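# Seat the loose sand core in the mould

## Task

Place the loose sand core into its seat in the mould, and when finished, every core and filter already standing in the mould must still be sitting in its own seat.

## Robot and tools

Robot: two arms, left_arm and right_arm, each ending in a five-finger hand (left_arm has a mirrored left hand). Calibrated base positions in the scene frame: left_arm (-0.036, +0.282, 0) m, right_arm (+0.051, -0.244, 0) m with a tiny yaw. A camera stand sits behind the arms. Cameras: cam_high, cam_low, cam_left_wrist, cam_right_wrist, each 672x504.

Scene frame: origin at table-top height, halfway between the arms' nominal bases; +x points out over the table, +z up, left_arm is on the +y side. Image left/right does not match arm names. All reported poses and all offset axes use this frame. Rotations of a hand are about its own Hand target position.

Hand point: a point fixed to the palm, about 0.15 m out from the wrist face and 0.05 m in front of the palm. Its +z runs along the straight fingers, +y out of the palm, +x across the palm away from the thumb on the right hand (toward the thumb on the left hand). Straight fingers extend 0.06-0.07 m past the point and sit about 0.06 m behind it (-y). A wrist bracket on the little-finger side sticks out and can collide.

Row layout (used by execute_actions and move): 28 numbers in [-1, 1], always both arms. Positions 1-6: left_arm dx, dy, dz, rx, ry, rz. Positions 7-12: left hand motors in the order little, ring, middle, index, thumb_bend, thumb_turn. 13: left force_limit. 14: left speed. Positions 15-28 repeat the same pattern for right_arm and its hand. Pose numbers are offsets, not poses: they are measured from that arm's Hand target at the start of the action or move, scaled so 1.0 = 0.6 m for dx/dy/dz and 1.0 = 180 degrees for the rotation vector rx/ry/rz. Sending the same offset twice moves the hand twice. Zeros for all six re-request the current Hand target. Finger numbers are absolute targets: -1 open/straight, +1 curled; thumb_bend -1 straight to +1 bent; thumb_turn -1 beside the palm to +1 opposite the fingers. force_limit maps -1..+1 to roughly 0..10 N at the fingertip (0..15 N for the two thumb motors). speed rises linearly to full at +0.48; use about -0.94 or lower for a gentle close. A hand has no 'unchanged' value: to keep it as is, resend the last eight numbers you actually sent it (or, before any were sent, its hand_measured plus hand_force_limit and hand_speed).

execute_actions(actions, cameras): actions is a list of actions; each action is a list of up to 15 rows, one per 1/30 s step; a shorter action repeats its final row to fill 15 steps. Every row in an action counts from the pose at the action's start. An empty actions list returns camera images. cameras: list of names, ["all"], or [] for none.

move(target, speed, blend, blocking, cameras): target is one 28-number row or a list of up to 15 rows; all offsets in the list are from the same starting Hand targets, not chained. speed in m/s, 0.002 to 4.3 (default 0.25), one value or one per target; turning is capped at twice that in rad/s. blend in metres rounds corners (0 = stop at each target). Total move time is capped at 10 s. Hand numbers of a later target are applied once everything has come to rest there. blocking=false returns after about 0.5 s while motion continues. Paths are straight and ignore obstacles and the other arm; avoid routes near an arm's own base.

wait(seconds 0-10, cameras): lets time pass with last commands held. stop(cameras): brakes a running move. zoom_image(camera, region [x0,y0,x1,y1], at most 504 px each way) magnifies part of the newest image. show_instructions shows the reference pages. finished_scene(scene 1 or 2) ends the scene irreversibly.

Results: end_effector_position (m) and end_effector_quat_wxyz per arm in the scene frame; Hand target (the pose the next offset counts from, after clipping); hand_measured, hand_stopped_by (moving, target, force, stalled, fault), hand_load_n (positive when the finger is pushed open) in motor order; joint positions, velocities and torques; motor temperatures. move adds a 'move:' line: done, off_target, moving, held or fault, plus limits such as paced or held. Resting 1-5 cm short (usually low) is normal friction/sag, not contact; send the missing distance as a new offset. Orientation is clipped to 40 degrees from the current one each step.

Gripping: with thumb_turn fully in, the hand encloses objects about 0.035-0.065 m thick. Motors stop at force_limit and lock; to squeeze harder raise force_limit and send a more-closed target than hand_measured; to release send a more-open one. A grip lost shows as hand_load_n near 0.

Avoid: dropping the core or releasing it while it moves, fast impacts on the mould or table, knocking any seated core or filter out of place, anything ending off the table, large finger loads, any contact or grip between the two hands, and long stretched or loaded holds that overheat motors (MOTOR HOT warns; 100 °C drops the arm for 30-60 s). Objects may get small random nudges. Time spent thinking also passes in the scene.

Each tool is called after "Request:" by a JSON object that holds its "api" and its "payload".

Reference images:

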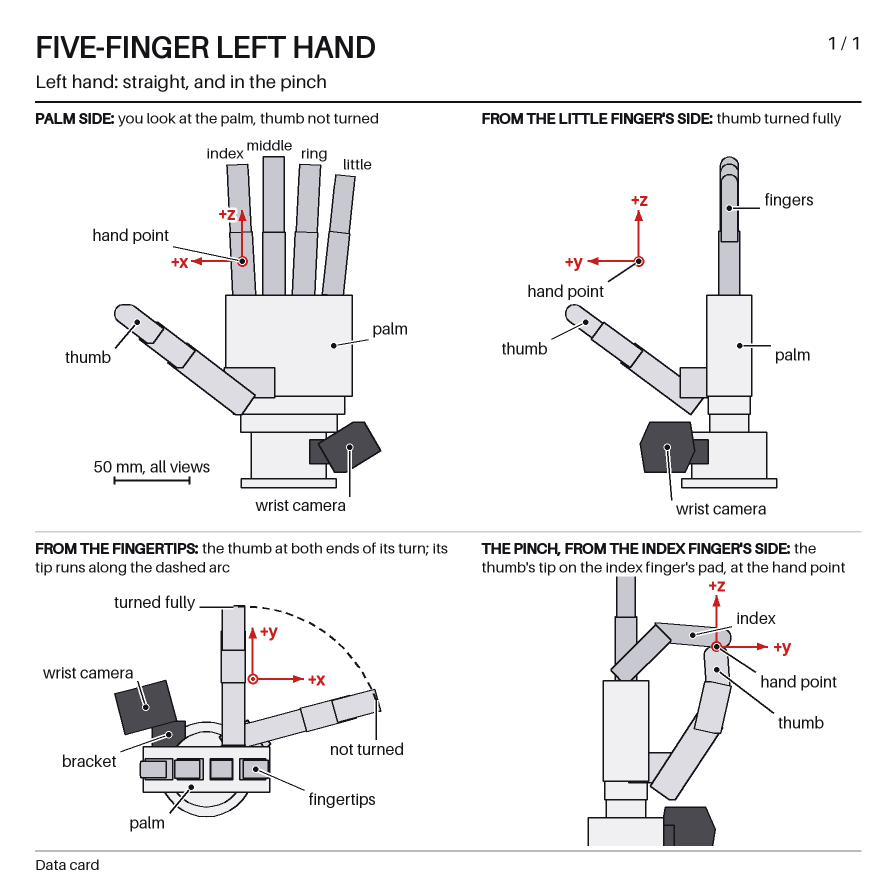

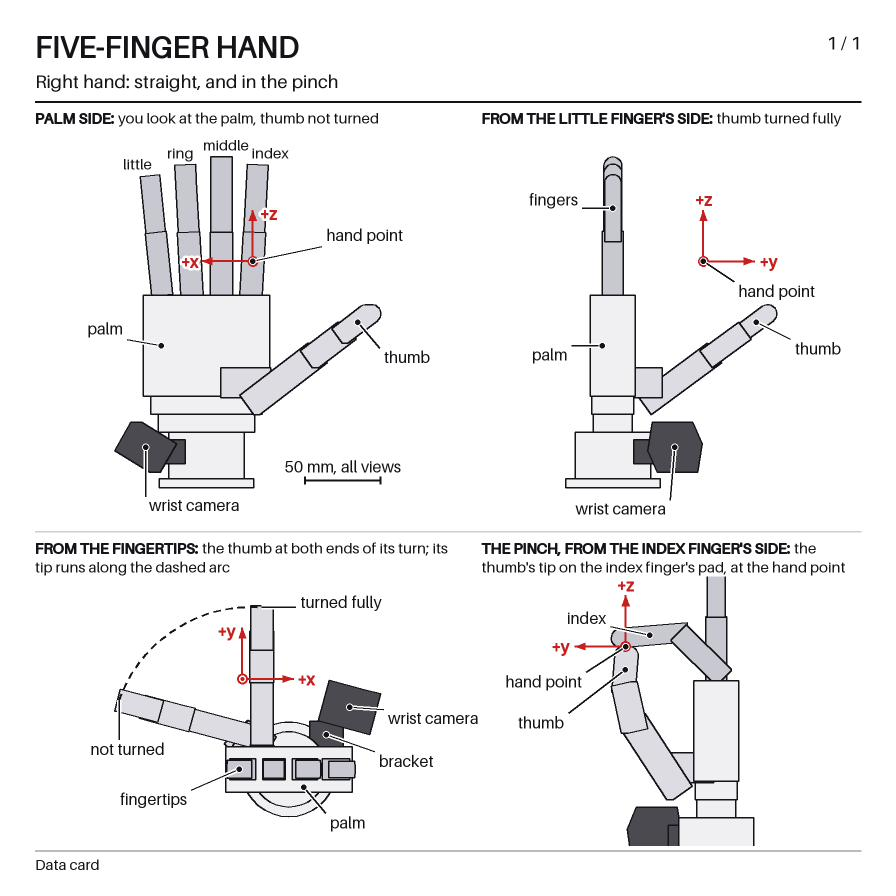

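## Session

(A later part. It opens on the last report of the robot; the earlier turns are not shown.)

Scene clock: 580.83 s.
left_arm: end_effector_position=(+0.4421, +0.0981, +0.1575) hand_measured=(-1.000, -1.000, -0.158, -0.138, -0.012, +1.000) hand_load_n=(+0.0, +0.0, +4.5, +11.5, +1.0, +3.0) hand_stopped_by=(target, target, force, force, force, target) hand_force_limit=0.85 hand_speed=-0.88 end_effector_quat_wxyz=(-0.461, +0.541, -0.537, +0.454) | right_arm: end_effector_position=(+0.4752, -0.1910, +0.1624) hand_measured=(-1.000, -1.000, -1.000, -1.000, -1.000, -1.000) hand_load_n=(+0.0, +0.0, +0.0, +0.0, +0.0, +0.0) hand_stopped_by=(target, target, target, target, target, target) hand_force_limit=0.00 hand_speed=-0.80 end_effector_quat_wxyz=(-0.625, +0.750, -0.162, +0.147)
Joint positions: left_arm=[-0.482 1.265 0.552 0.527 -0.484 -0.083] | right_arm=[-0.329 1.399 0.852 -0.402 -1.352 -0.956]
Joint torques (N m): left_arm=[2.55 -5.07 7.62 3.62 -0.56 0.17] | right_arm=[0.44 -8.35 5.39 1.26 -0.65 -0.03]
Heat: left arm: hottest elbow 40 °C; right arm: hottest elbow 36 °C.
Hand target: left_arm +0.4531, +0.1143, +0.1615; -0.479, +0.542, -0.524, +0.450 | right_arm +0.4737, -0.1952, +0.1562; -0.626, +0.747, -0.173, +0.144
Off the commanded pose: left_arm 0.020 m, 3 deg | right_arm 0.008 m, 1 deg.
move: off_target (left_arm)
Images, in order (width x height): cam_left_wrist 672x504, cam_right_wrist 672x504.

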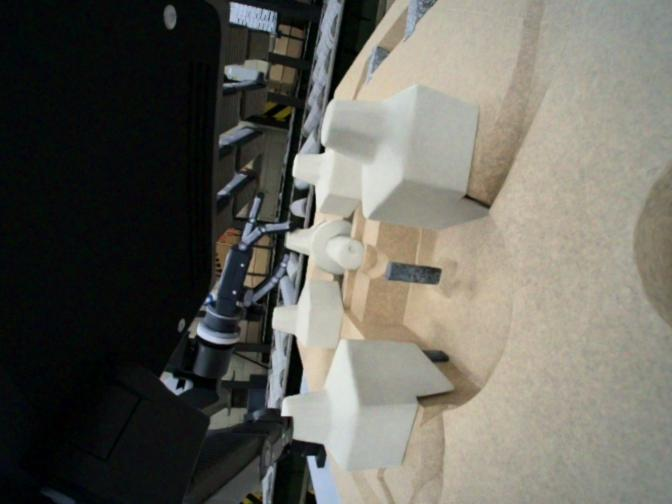

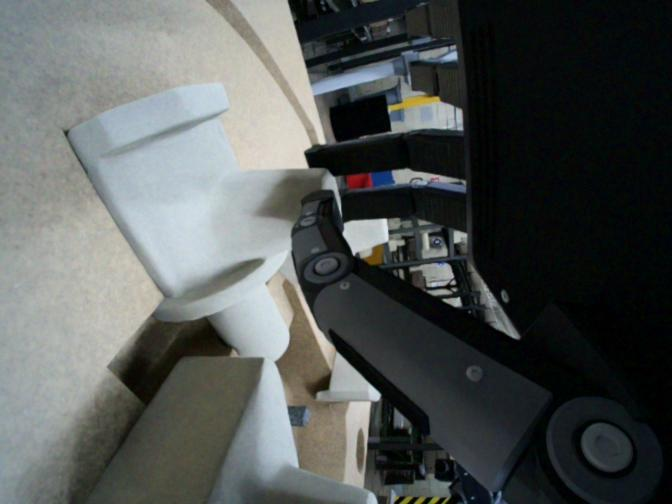

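Request:
{"api": "move", "payload": {"target": [[0.0,0.003,-0.05,0.0,0.0,0,-1,-1,0.4,0.4,0.4,1,0.85,-0.88,0,0,0,0,0,0,-1,-1,-1,-1,-1,-1,0,-0.8]], "speed": 0.05, "cameras": ["cam_left_wrist","cam_right_wrist"]}}

Request:
{"api": "zoom_image", "payload": {"camera": "cam_left_wrist", "region": [315, 210, 395, 290]}}

Scene clock: 583.50 s.
left_arm: end_effector_position=(+0.4433, +0.0976, +0.1561) hand_measured=(-1.000, -1.000, -0.158, -0.138, -0.010, +1.000) hand_load_n=(+0.0, +0.0, +4.0, +9.5, -10.0, +1.5) hand_stopped_by=(target, target, force, force, force, target) hand_force_limit=0.85 hand_speed=-0.88 end_effector_quat_wxyz=(-0.469, +0.533, -0.516, +0.479) | right_arm: end_effector_position=(+0.4752, -0.1910, +0.1624) hand_measured=(-1.000, -1.000, -1.000, -1.000, -1.000, -1.000) hand_load_n=(+0.0, +0.0, +0.0, +0.0, +0.0, -0.5) hand_stopped_by=(target, target, target, target, target, target) hand_force_limit=0.00 hand_speed=-0.80 end_effector_quat_wxyz=(-0.625, +0.750, -0.162, +0.147)
Joint positions: left_arm=[-0.482 1.301 0.514 0.672 -0.484 -0.081] | right_arm=[-0.329 1.399 0.852 -0.402 -1.352 -0.956]
Joint torques (N m): left_arm=[2.43 -1.79 6.79 2.45 -0.28 0.18] | right_arm=[0.44 -8.35 5.41 1.28 -0.65 -0.04]
Heat: left arm: hottest elbow 40 °C; right arm: hottest elbow 36 °C.
Hand target: left_arm +0.4531, +0.1162, +0.1314; -0.479, +0.542, -0.524, +0.449 | right_arm +0.4737, -0.1952, +0.1562; -0.626, +0.747, -0.173, +0.144
Off the commanded pose: left_arm 0.032 m, 4 deg | right_arm 0.008 m, 1 deg.
move: off_target (left_arm)
Images, in order (width x height): cam_left_wrist 672x504, cam_right_wrist 672x504.

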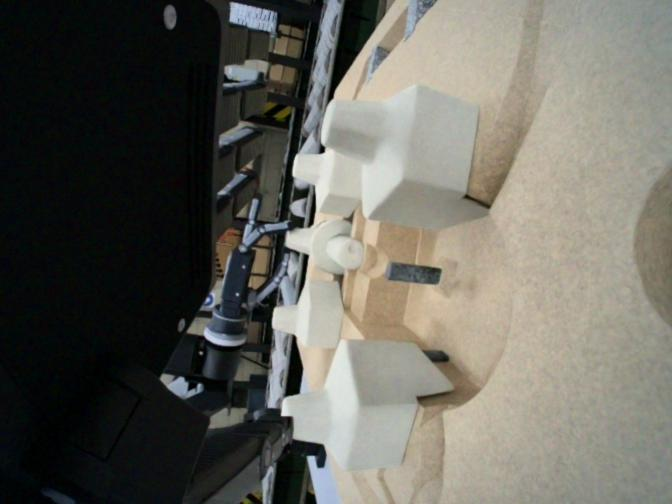

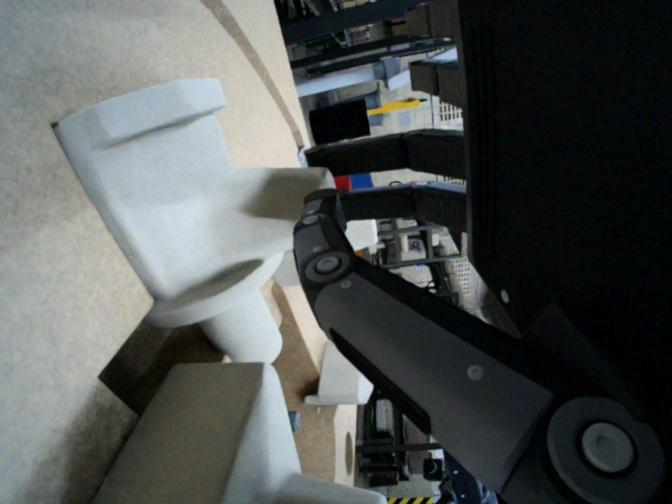

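Scaled by 6.300 from the camera's 672x504 image, which has a finer 960x720 frame.

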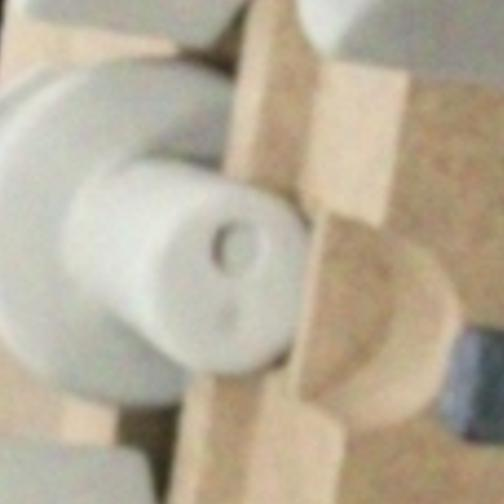

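Request:
{"api": "move", "payload": {"target": [[0.0,-0.012,0.045,0.0,0.0,0,-1,-1,0.4,0.4,0.4,1,0.85,-0.88,0,0,0,0,0,0,-1,-1,-1,-1,-1,-1,0,-0.8]], "speed": 0.08}}

Request:
{"api": "execute_actions", "payload": {"actions": [[[0,0,0,0,0,0,-1,-1,-0.32,-0.3,-0.18,1,0,-0.8,0,0,0,0,0,0,-1,-1,-1,-1,-1,-1,0,-0.8]],[[0,0,0,0,0,0,-1,-1,-0.6,-0.6,-0.35,1,0,-0.6,0,0,0,0,0,0,-1,-1,-1,-1,-1,-1,0,-0.8]]], "cameras": ["cam_left_wrist"]}}

Request:
{"api": "move", "payload": {"target": [[0.0,0.0,0.15,0,0,0.0,-1,-1,-0.6,-0.6,-0.35,1,0,-0.2,0,0,0,0,0,0,-1,-1,-1,-1,-1,-1,0,-0.8],[-0.15,0.15,0.2,0,0,0,-1,-1,-0.6,-0.6,-0.35,1,0,-0.2,0,0,0,0,0,0,-1,-1,-1,-1,-1,-1,0,-0.8]], "speed": [0.12,0.3], "blend": 0.02, "cameras": ["cam_high","cam_low","cam_left_wrist"]}}

Request:
{"api": "zoom_image", "payload": {"camera": "cam_left_wrist", "region": [315, 210, 395, 290]}}

Request:
{"api": "zoom_image", "payload": {"camera": "cam_high", "region": [290, 220, 390, 310]}}

Request:
{"api": "zoom_image", "payload": {"camera": "cam_low", "region": [330, 230, 440, 310]}}

Scene clock: 589.00 s.
left_arm: end_effector_position=(+0.4415, +0.0985, +0.1561) hand_measured=(-1.000, -1.000, -0.158, -0.138, -0.010, +1.000) hand_load_n=(+0.0, +0.0, +4.5, +10.5, -1.0, +2.5) hand_stopped_by=(target, target, force, force, force, target) hand_force_limit=0.85 hand_speed=-0.88 end_effector_quat_wxyz=(-0.465, +0.537, -0.526, +0.468) | right_arm: end_effector_position=(+0.4752, -0.1910, +0.1624) hand_measured=(-1.000, -1.000, -1.000, -1.000, -1.000, -1.000) hand_load_n=(+0.0, +0.0, +0.0, +0.0, +0.0, +0.0) hand_stopped_by=(target, target, target, target, target, target) hand_force_limit=0.00 hand_speed=-0.80 end_effector_quat_wxyz=(-0.625, +0.750, -0.162, +0.147)
Joint positions: left_arm=[-0.482 1.28 0.527 0.607 -0.484 -0.081] | right_arm=[-0.329 1.399 0.852 -0.402 -1.352 -0.956]
Joint torques (N m): left_arm=[1.2 -5.19 9.35 1.17 -1.07 0.14] | right_arm=[0.44 -8.29 5.39 1.28 -0.65 -0.04]
Heat: left arm: hottest elbow 39 °C; right arm: hottest elbow 36 °C.
Hand target: left_arm +0.4532, +0.1090, +0.1585; -0.479, +0.542, -0.524, +0.449 | right_arm +0.4737, -0.1952, +0.1562; -0.626, +0.747, -0.173, +0.144
Off the commanded pose: left_arm 0.016 m, 3 deg | right_arm 0.008 m, 1 deg.
move: off_target (left_arm)

Scene clock: 590.20 s.
left_arm: end_effector_position=(+0.4425, +0.1065, +0.1543) hand_measured=(-1.000, -1.000, -0.600, -0.600, -0.350, +1.000) hand_load_n=(+0.0, +0.0, +0.0, +0.0, +0.5, +0.0) hand_stopped_by=(target, target, target, target, target, target) hand_force_limit=0.00 hand_speed=-0.60 end_effector_quat_wxyz=(-0.473, +0.542, -0.524, +0.456) | right_arm: end_effector_position=(+0.4752, -0.1910, +0.1624) hand_measured=(-1.000, -1.000, -1.000, -1.000, -1.000, -1.000) hand_load_n=(+0.0, +0.0, +0.0, +0.0, +0.0, +0.0) hand_stopped_by=(target, target, target, target, target, target) hand_force_limit=0.00 hand_speed=-0.80 end_effector_quat_wxyz=(-0.625, +0.750, -0.162, +0.147)
Joint positions: left_arm=[-0.475 1.278 0.527 0.595 -0.504 -0.075] | right_arm=[-0.329 1.399 0.852 -0.402 -1.352 -0.956]
Joint torques (N m): left_arm=[1.03 -5.36 9.37 1.72 -0.17 0.1] | right_arm=[0.44 -8.35 5.39 1.28 -0.65 -0.04]
Heat: left arm: hottest elbow 39 °C; right arm: hottest elbow 36 °C.
Hand target: left_arm +0.4532, +0.1089, +0.1585; -0.479, +0.542, -0.524, +0.449 | right_arm +0.4737, -0.1952, +0.1562; -0.626, +0.747, -0.173, +0.144
Off the commanded pose: left_arm 0.012 m, 1 deg | right_arm 0.008 m, 1 deg.
Images, in order (width x height): cam_left_wrist 672x504.

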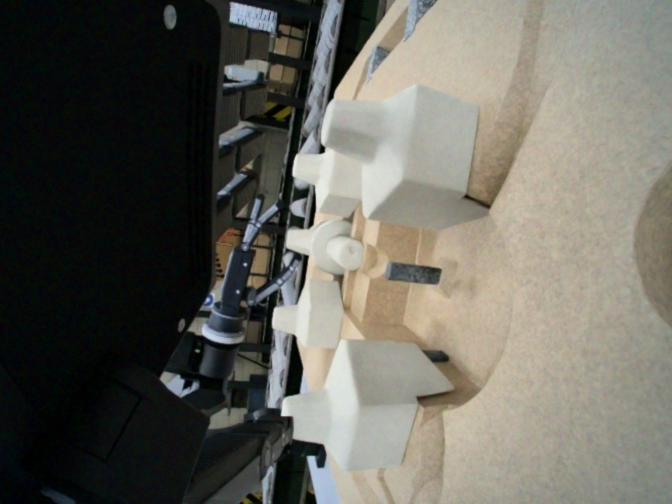

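Scene clock: 592.20 s.
left_arm: end_effector_position=(+0.3661, +0.1927, +0.2886) hand_measured=(-1.000, -1.000, -0.600, -0.600, -0.350, +1.000) hand_load_n=(+0.0, +0.0, +0.0, +0.0, +0.0, +0.0) hand_stopped_by=(target, target, target, target, target, target) hand_force_limit=0.00 hand_speed=-0.20 end_effector_quat_wxyz=(-0.478, +0.540, -0.516, +0.463) | right_arm: end_effector_position=(+0.4752, -0.1910, +0.1624) hand_measured=(-1.000, -1.000, -1.000, -1.000, -1.000, -1.000) hand_load_n=(+0.0, +0.0, +0.0, +0.0, +0.0, +0.0) hand_stopped_by=(target, target, target, target, target, target) hand_force_limit=0.00 hand_speed=-0.80 end_effector_quat_wxyz=(-0.625, +0.750, -0.162, +0.147)
Joint positions: left_arm=[-0.293 0.686 0.573 -0.009 -0.328 -0.046] | right_arm=[-0.329 1.399 0.852 -0.402 -1.352 -0.956]
Joint torques (N m): left_arm=[0.73 -0.85 8.36 1.46 -0.01 0.09] | right_arm=[0.38 -8.29 5.39 1.28 -0.65 -0.04]
Heat: left arm: hottest elbow 39 °C; right arm: hottest elbow 36 °C.
Hand target: left_arm +0.3631, +0.1990, +0.2785; -0.479, +0.542, -0.524, +0.449 | right_arm +0.4737, -0.1952, +0.1562; -0.626, +0.747, -0.173, +0.144
Off the commanded pose: left_arm 0.012 m, 2 deg | right_arm 0.008 m, 1 deg.
move: off_target (left_arm)
Images, in order (width x height): cam_high 672x504, cam_low 672x504, cam_left_wrist 672x504.

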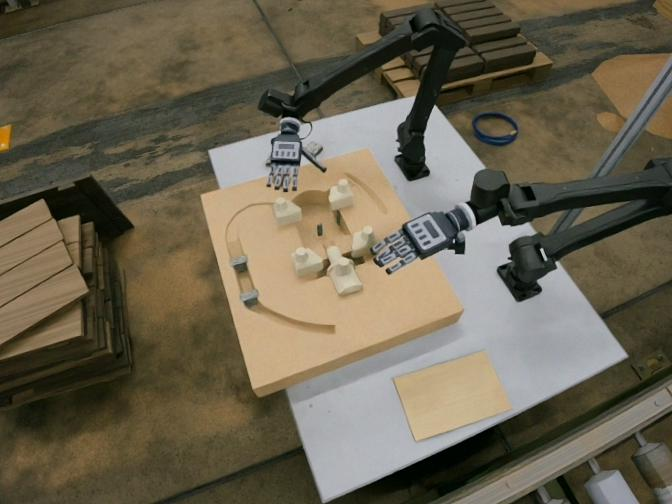

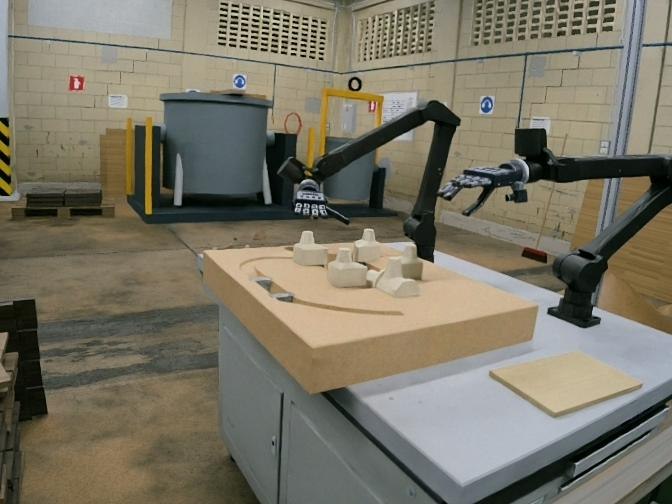

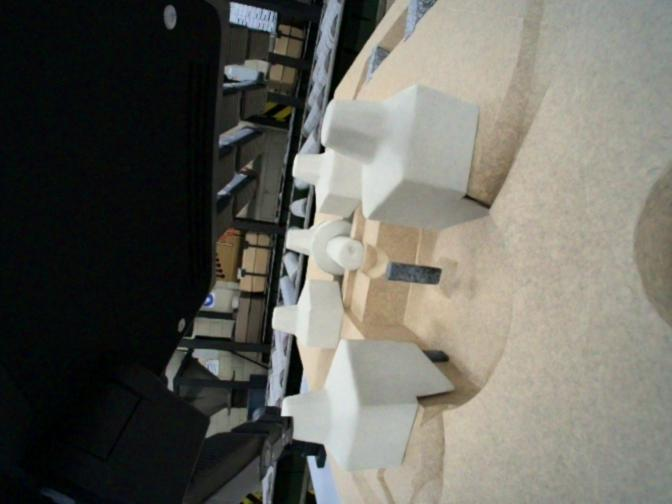

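Scaled by 6.300 from the camera's 672x504 image, which has a finer 960x720 frame.

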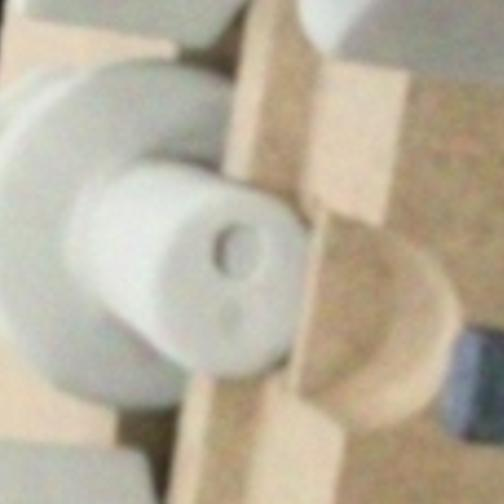

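Scaled by 5.040.

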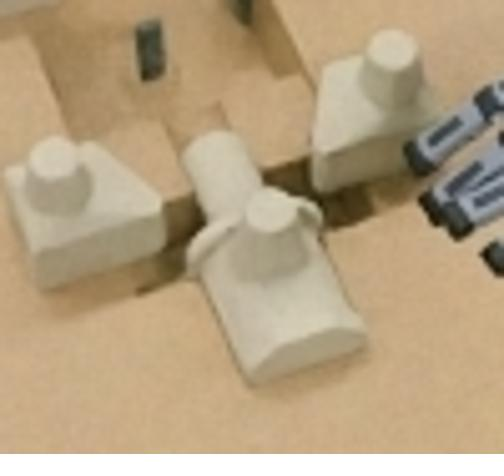

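Scaled by 4.582.

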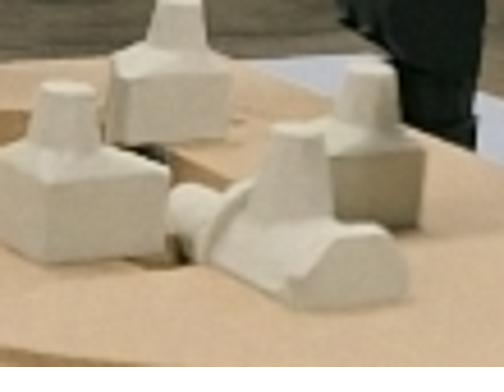

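Request:
{"api": "finished_scene", "payload": {"scene": 2}}

The scene is finished: the task was done.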